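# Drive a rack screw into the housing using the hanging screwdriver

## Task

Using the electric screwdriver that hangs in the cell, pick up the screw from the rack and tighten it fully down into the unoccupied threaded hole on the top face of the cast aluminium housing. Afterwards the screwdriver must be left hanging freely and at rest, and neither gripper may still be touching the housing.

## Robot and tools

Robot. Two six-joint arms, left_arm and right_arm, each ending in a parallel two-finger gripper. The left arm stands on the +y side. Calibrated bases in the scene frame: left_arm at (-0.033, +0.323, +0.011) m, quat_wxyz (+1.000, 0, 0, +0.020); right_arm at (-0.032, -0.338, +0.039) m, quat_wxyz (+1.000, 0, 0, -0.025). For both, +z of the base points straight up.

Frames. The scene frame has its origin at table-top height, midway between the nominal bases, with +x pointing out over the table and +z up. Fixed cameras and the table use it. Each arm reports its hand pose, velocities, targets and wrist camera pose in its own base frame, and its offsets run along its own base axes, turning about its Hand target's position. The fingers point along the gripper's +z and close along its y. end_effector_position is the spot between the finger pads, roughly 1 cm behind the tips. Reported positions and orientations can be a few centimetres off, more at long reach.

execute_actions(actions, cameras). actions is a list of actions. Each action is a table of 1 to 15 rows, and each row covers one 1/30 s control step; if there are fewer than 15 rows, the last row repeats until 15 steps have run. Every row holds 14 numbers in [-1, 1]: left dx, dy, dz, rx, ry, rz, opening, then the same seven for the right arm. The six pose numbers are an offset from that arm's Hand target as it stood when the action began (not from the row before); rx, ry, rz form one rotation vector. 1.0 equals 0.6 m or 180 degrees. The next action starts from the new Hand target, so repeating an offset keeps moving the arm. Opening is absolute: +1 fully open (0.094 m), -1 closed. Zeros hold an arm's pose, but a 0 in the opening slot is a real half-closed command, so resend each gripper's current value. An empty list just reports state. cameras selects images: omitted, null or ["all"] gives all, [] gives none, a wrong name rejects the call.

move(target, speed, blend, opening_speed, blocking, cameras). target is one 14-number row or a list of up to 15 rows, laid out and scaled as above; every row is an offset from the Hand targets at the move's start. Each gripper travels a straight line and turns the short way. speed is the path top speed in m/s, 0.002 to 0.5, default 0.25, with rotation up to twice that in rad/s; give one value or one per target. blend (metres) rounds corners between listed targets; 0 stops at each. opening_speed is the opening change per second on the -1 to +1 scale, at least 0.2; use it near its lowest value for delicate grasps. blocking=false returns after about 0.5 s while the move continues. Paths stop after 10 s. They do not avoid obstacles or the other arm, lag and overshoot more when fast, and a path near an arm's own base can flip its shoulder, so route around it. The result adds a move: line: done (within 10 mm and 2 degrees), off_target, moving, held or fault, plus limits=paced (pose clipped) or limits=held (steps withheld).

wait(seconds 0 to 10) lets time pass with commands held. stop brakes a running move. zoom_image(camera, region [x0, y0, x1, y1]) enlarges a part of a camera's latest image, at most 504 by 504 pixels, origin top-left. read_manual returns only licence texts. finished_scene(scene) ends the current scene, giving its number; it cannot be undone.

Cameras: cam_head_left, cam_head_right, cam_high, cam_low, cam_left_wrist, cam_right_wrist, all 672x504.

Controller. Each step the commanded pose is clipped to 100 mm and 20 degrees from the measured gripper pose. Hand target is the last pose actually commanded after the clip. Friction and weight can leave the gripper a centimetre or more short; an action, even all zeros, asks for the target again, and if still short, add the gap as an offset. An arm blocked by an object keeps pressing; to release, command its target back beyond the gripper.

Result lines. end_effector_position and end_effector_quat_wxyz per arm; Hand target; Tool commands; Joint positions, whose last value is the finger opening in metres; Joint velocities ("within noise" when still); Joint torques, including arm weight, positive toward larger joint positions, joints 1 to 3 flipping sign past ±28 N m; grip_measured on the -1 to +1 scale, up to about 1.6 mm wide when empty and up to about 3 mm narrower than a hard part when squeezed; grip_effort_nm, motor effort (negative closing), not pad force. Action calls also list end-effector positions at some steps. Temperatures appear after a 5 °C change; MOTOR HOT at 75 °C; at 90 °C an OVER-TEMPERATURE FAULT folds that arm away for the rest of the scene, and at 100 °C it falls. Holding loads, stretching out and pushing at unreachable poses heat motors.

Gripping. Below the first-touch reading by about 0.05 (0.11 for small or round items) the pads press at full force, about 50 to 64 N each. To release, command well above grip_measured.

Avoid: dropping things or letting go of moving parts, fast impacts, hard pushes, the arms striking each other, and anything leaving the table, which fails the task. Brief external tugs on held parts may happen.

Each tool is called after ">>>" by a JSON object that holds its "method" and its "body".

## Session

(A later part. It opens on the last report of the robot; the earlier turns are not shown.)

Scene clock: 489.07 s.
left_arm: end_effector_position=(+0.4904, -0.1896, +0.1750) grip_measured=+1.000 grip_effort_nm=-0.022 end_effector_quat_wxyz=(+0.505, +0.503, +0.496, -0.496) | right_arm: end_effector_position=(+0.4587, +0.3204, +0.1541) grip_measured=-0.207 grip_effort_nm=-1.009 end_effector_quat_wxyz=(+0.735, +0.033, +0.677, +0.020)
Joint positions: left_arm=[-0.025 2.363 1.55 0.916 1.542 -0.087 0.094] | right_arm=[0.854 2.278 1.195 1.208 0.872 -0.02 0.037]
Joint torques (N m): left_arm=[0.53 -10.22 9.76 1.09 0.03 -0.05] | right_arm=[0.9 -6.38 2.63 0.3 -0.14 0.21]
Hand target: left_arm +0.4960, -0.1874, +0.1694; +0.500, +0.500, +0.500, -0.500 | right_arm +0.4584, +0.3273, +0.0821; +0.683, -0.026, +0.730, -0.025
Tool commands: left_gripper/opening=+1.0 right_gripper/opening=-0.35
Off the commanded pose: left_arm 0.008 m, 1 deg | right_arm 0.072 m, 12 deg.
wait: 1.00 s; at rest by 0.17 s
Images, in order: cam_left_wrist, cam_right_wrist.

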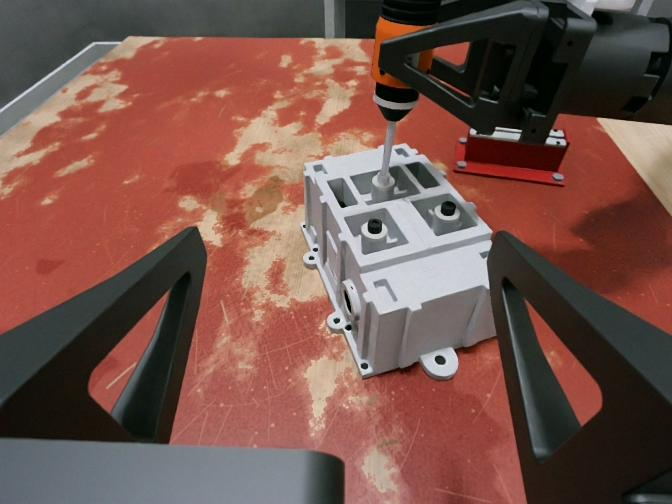

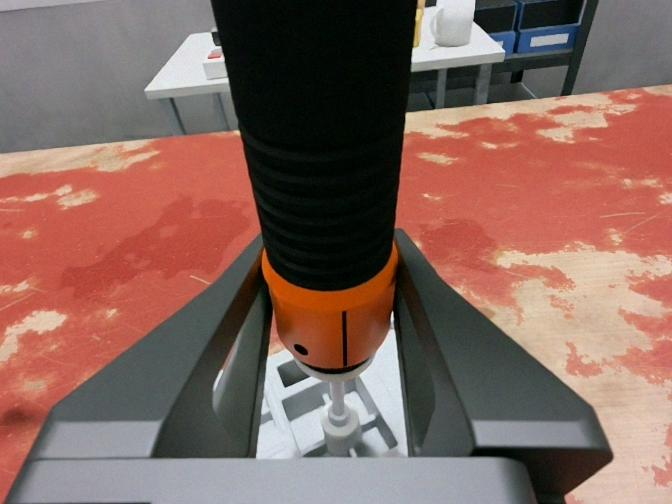

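>>> {"method": "move", "body": {"target": [[0,0,0,0,0,0,1,0,0,0.13,0.023,-0.021,0,-0.35],[0,0,0,0,0,0,1,0,0,0.29,0.023,-0.021,0,-0.35],[0,0,0,0,0,0,1,0.021,-0.37,0.31,0.023,-0.021,0,-0.35]], "speed": [0.06,0.1,0.15]}}

>>> {"method": "zoom_image", "body": {"camera": "cam_left_wrist", "region": [330, 90, 450, 210]}}

>>> {"method": "zoom_image", "body": {"camera": "cam_right_wrist", "region": [280, 360, 400, 470]}}

Scene clock: 507.67 s.
left_arm: end_effector_position=(+0.4904, -0.1896, +0.1750) grip_measured=+1.000 grip_effort_nm=-0.022 end_effector_quat_wxyz=(+0.505, +0.503, +0.496, -0.496) | right_arm: end_effector_position=(+0.4778, +0.1042, +0.2582) grip_measured=-0.207 grip_effort_nm=-1.009 end_effector_quat_wxyz=(+0.700, +0.004, +0.715, -0.006)
Joint positions: left_arm=[-0.025 2.363 1.55 0.916 1.542 -0.087 0.094] | right_arm=[0.339 1.591 0.859 0.709 0.353 0.005 0.037]
Joint torques (N m): left_arm=[0.55 -10.18 9.81 1.09 0.04 -0.05] | right_arm=[0.06 -10.55 5.41 1.64 -0.08 -0.07]
Hand target: left_arm +0.4960, -0.1874, +0.1694; +0.500, +0.500, +0.500, -0.500 | right_arm +0.4710, +0.1053, +0.2683; +0.707, +0.000, +0.707, +0.000
Off the commanded pose: left_arm 0.008 m, 1 deg | right_arm 0.012 m, 1 deg.
move: off_target (right_arm)

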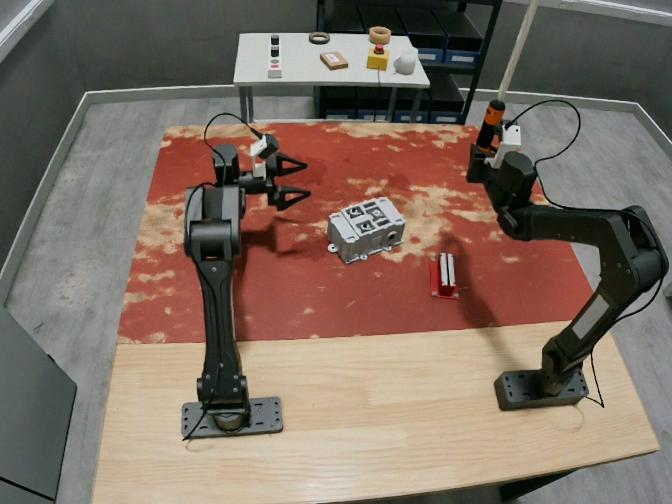

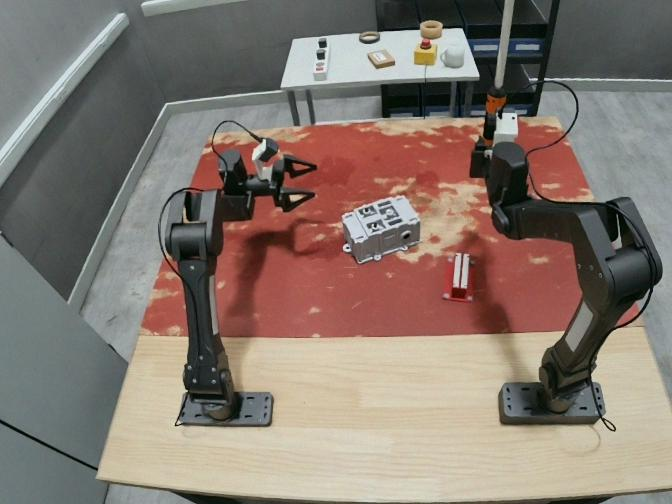

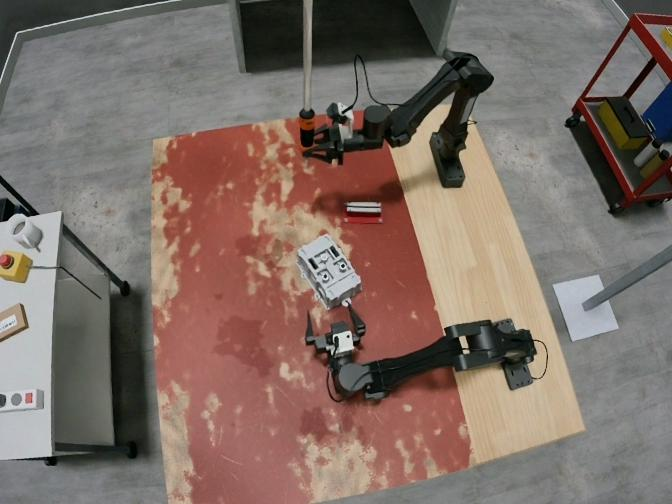

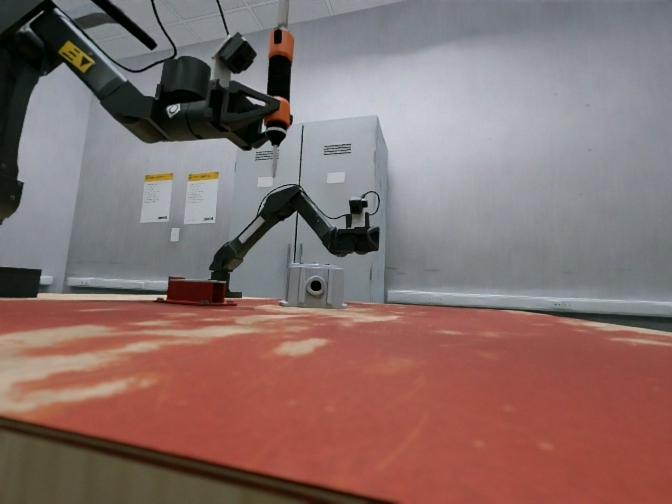

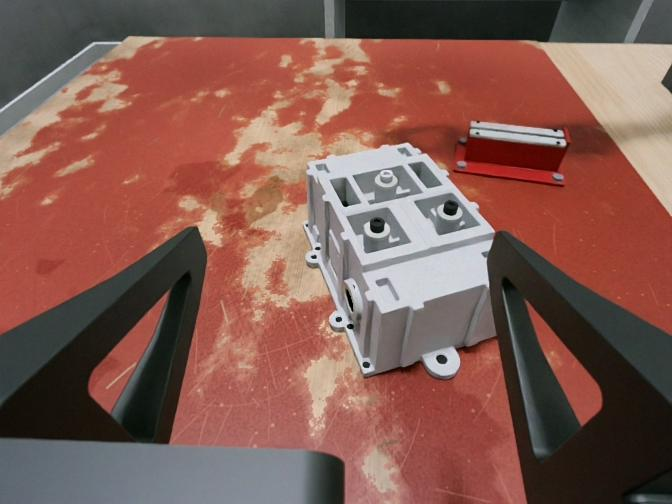

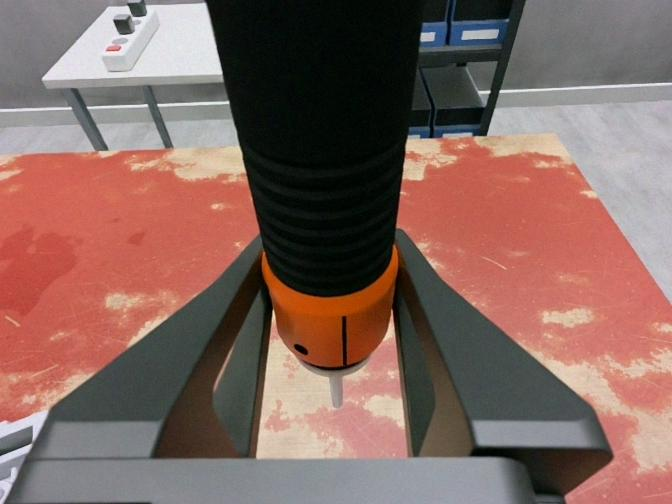

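Scaled by 4.200 from the camera's 672x504 image, which has a finer 960x720 frame.

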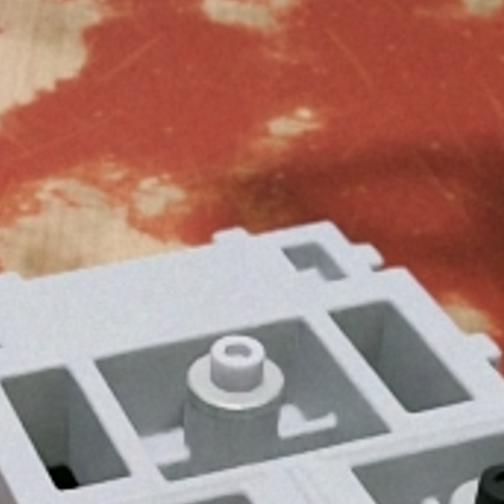

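Scaled by 4.200 from the camera's 672x504 image, which has a finer 960x720 frame.

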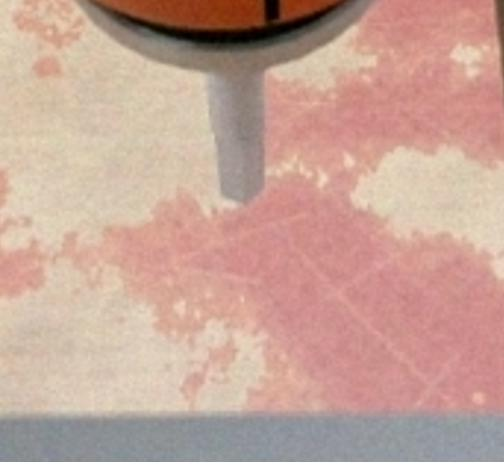

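>>> {"method": "move", "body": {"target": [[0,0,0,0,0,0,1,-0.02,0,-0.002,0,0,0,-0.35],[0,0,0,0,0,0,1,-0.021,0,-0.002,0,0,0,-0.35]], "speed": 0.06, "cameras": ["cam_low","cam_high","cam_right_wrist"]}}

Scene clock: 514.33 s.
left_arm: end_effector_position=(+0.4904, -0.1896, +0.1750) grip_measured=+1.000 grip_effort_nm=-0.022 end_effector_quat_wxyz=(+0.505, +0.503, +0.496, -0.496) | right_arm: end_effector_position=(+0.4658, +0.1059, +0.2563) grip_measured=-0.207 grip_effort_nm=-1.013 end_effector_quat_wxyz=(+0.698, -0.001, +0.716, -0.002)
Joint positions: left_arm=[-0.025 2.363 1.55 0.916 1.542 -0.087 0.094] | right_arm=[0.35 1.549 0.814 0.709 0.351 0.005 0.037]
Joint torques (N m): left_arm=[0.51 -10.22 9.8 1.09 0.02 -0.04] | right_arm=[0.39 -10.3 5.3 1.67 0.06 -0.06]
Hand target: left_arm +0.4960, -0.1874, +0.1694; +0.500, +0.500, +0.500, -0.500 | right_arm +0.4584, +0.1053, +0.2670; +0.707, +0.000, +0.707, +0.000
Off the commanded pose: left_arm 0.008 m, 1 deg | right_arm 0.013 m, 1 deg.
move: off_target (right_arm)
Images, in order: cam_high, cam_low, cam_right_wrist.

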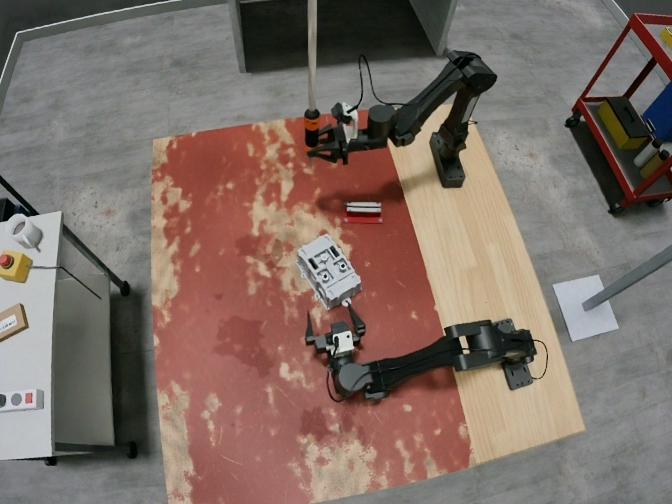

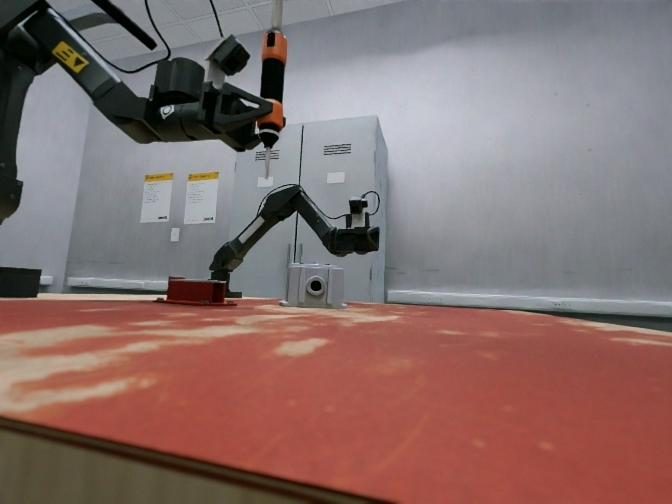

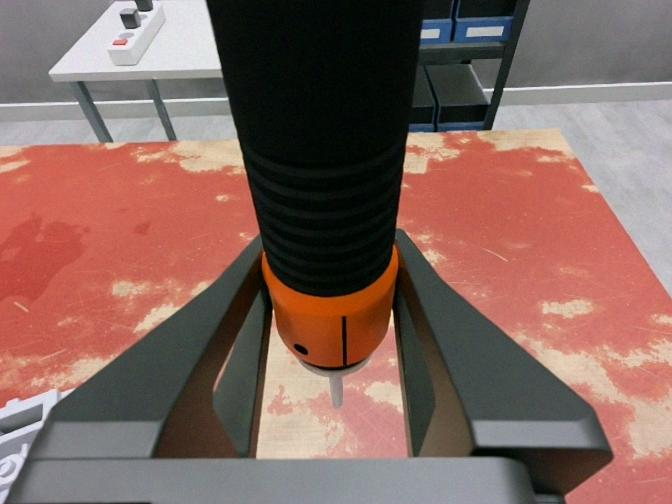

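>>> {"method": "move", "body": {"target": [0,0,0,0,0,0,1,0,0,0,0,0,0,1], "opening_speed": 0.5, "cameras": ["cam_low","cam_right_wrist"]}}

>>> {"method": "move", "body": {"target": [0,0,0,0,0,0,1,-0.2,0.0,0,0,0,0,1], "speed": 0.12}}

Scene clock: 522.53 s.
left_arm: end_effector_position=(+0.4904, -0.1896, +0.1750) grip_measured=+1.000 grip_effort_nm=-0.017 end_effector_quat_wxyz=(+0.505, +0.503, +0.496, -0.496) | right_arm: end_effector_position=(+0.4658, +0.1059, +0.2563) grip_measured=+0.998 grip_effort_nm=0.129 end_effector_quat_wxyz=(+0.698, -0.001, +0.716, -0.002)
Joint positions: left_arm=[-0.025 2.363 1.55 0.916 1.542 -0.087 0.094] | right_arm=[0.35 1.549 0.814 0.709 0.351 0.005 0.094]
Joint torques (N m): left_arm=[0.54 -10.24 9.83 1.09 0.04 -0.05] | right_arm=[0.5 -10.36 5.11 1.67 0.03 -0.07]
Hand target: left_arm +0.4960, -0.1874, +0.1694; +0.500, +0.500, +0.500, -0.500 | right_arm +0.4584, +0.1053, +0.2670; +0.707, +0.000, +0.707, +0.000
Off the commanded pose: left_arm 0.008 m, 1 deg | right_arm 0.013 m, 1 deg.
move: off_target (right_arm)
Images, in order: cam_low, cam_right_wrist.

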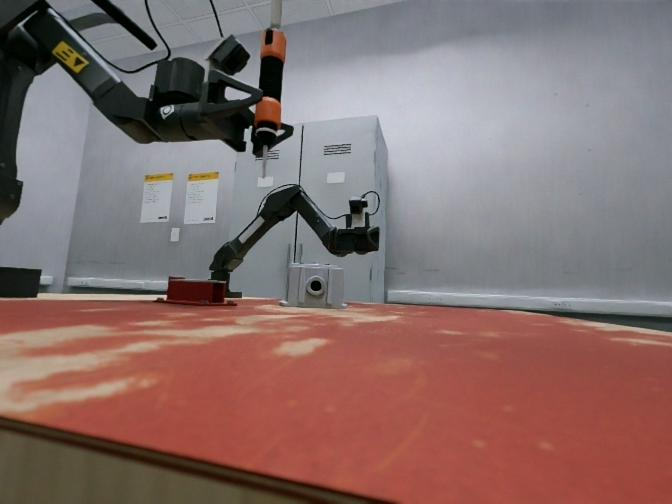

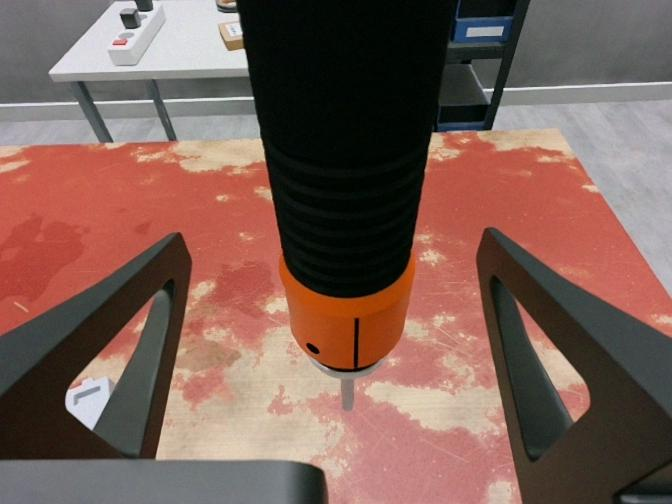

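Scene clock: 524.30 s.
left_arm: end_effector_position=(+0.4904, -0.1896, +0.1750) grip_measured=+1.000 grip_effort_nm=-0.027 end_effector_quat_wxyz=(+0.505, +0.503, +0.496, -0.496) | right_arm: end_effector_position=(+0.3423, +0.1079, +0.2698) grip_measured=+0.998 grip_effort_nm=0.129 end_effector_quat_wxyz=(+0.709, -0.001, +0.706, +0.005)
Joint positions: left_arm=[-0.025 2.363 1.55 0.916 1.542 -0.087 0.094] | right_arm=[0.57 1.034 0.485 0.554 0.562 0.004 0.094]
Joint torques (N m): left_arm=[0.51 -10.22 9.76 1.08 0.03 -0.04] | right_arm=[0.42 -4.12 5.59 1.46 0.14 -0.06]
Hand target: left_arm +0.4960, -0.1874, +0.1694; +0.500, +0.500, +0.500, -0.500 | right_arm +0.3384, +0.1053, +0.2671; +0.707, +0.000, +0.707, +0.000
Off the commanded pose: left_arm 0.008 m, 1 deg | right_arm 0.006 m, 1 deg.
move: done

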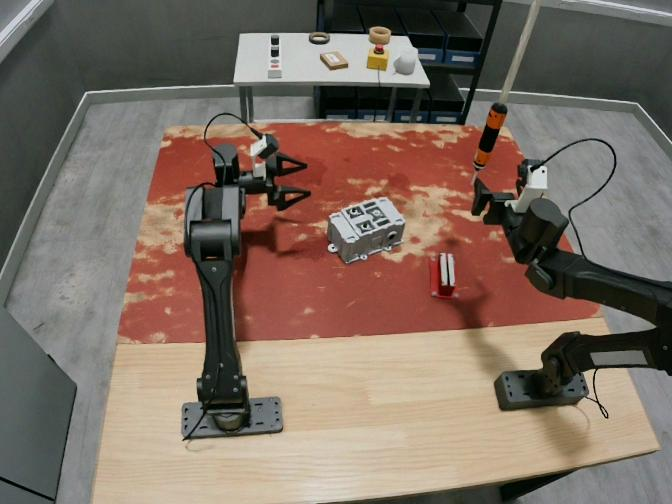

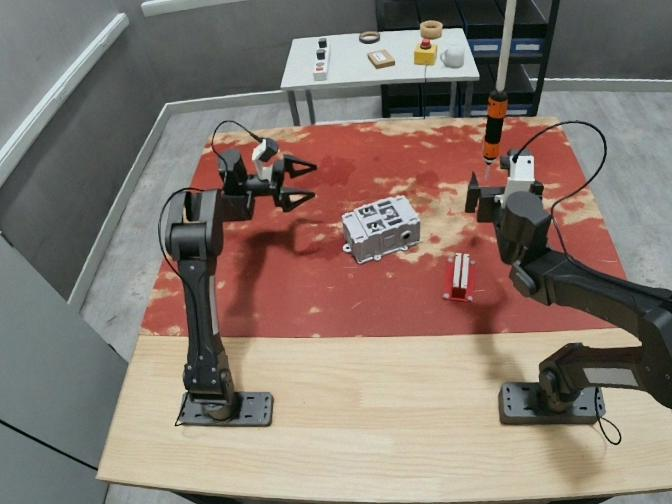

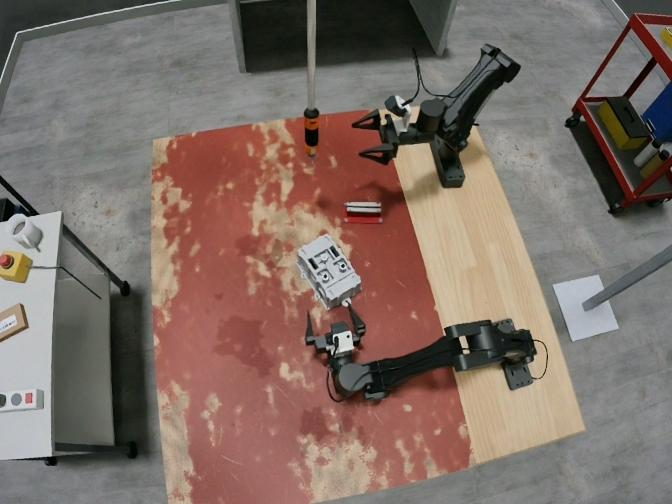

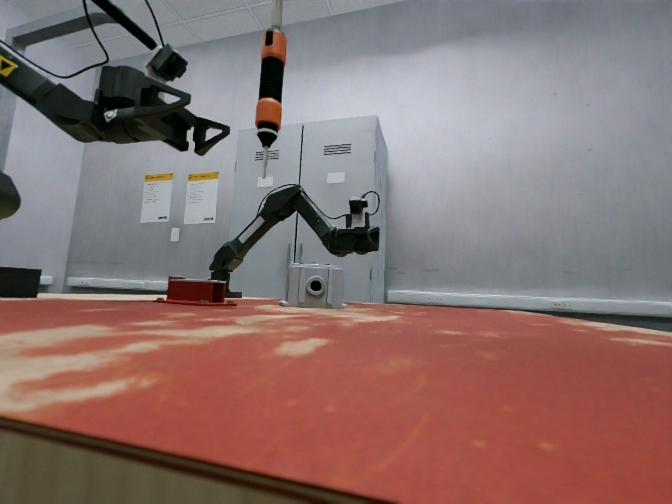

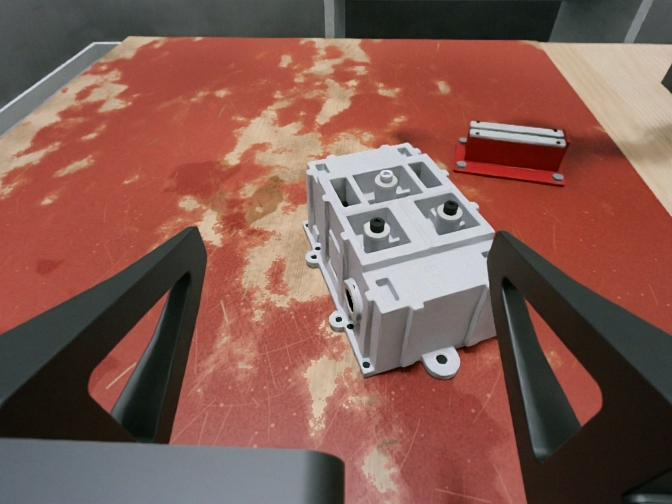

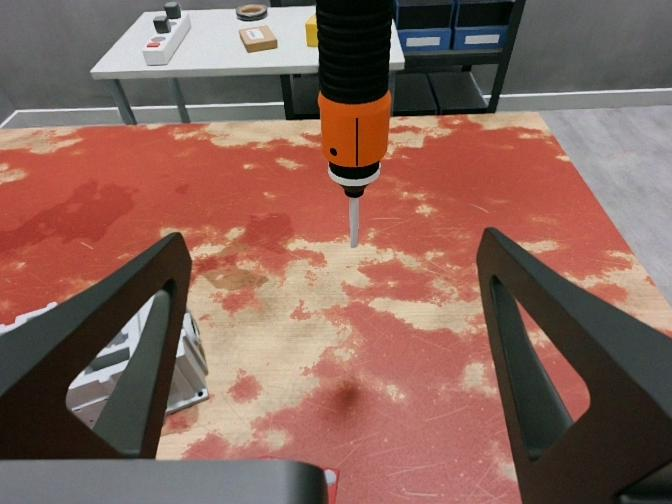

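Driver is back and still.

>>> {"method": "wait", "body": {"seconds": 3, "cameras": ["cam_left_wrist"]}}

>>> {"method": "finished_scene", "body": {"scene": 1}}

Scene clock: 535.13 s.
left_arm: end_effector_position=(+0.4904, -0.1896, +0.1750) grip_measured=+1.000 grip_effort_nm=-0.022 end_effector_quat_wxyz=(+0.505, +0.503, +0.496, -0.496) | right_arm: end_effector_position=(+0.3423, +0.1077, +0.2696) grip_measured=+0.998 grip_effort_nm=0.125 end_effector_quat_wxyz=(+0.708, +0.000, +0.706, +0.004)
Joint positions: left_arm=[-0.025 2.363 1.55 0.916 1.542 -0.087 0.094] | right_arm=[0.57 1.034 0.485 0.553 0.564 0.004 0.094]
Joint torques (N m): left_arm=[0.53 -10.21 9.74 1.08 0.03 -0.06] | right_arm=[0.51 -4.29 5.45 1.52 0.14 -0.01]
Hand target: left_arm +0.4960, -0.1874, +0.1694; +0.500, +0.500, +0.500, -0.500 | right_arm +0.3384, +0.1053, +0.2671; +0.707, +0.000, +0.707, +0.000
Tool commands: left_gripper/opening=+1.0 right_gripper/opening=+1.0
Off the commanded pose: left_arm 0.008 m, 1 deg | right_arm 0.005 m, 1 deg.
wait: 3.00 s; at rest from the start
Images, in order: cam_left_wrist.

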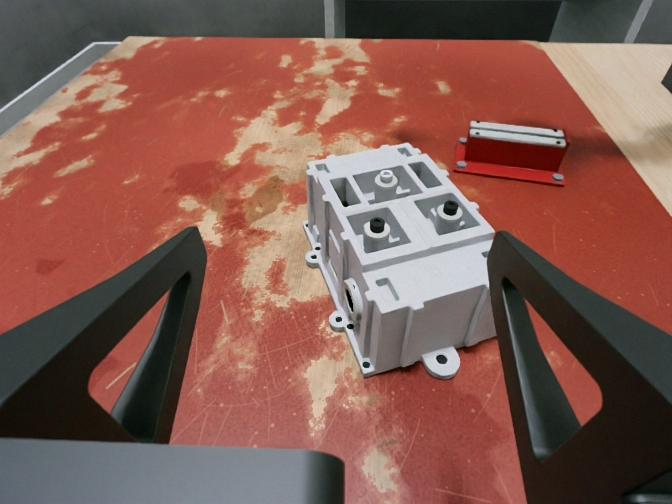

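The scene is finished: the task was done.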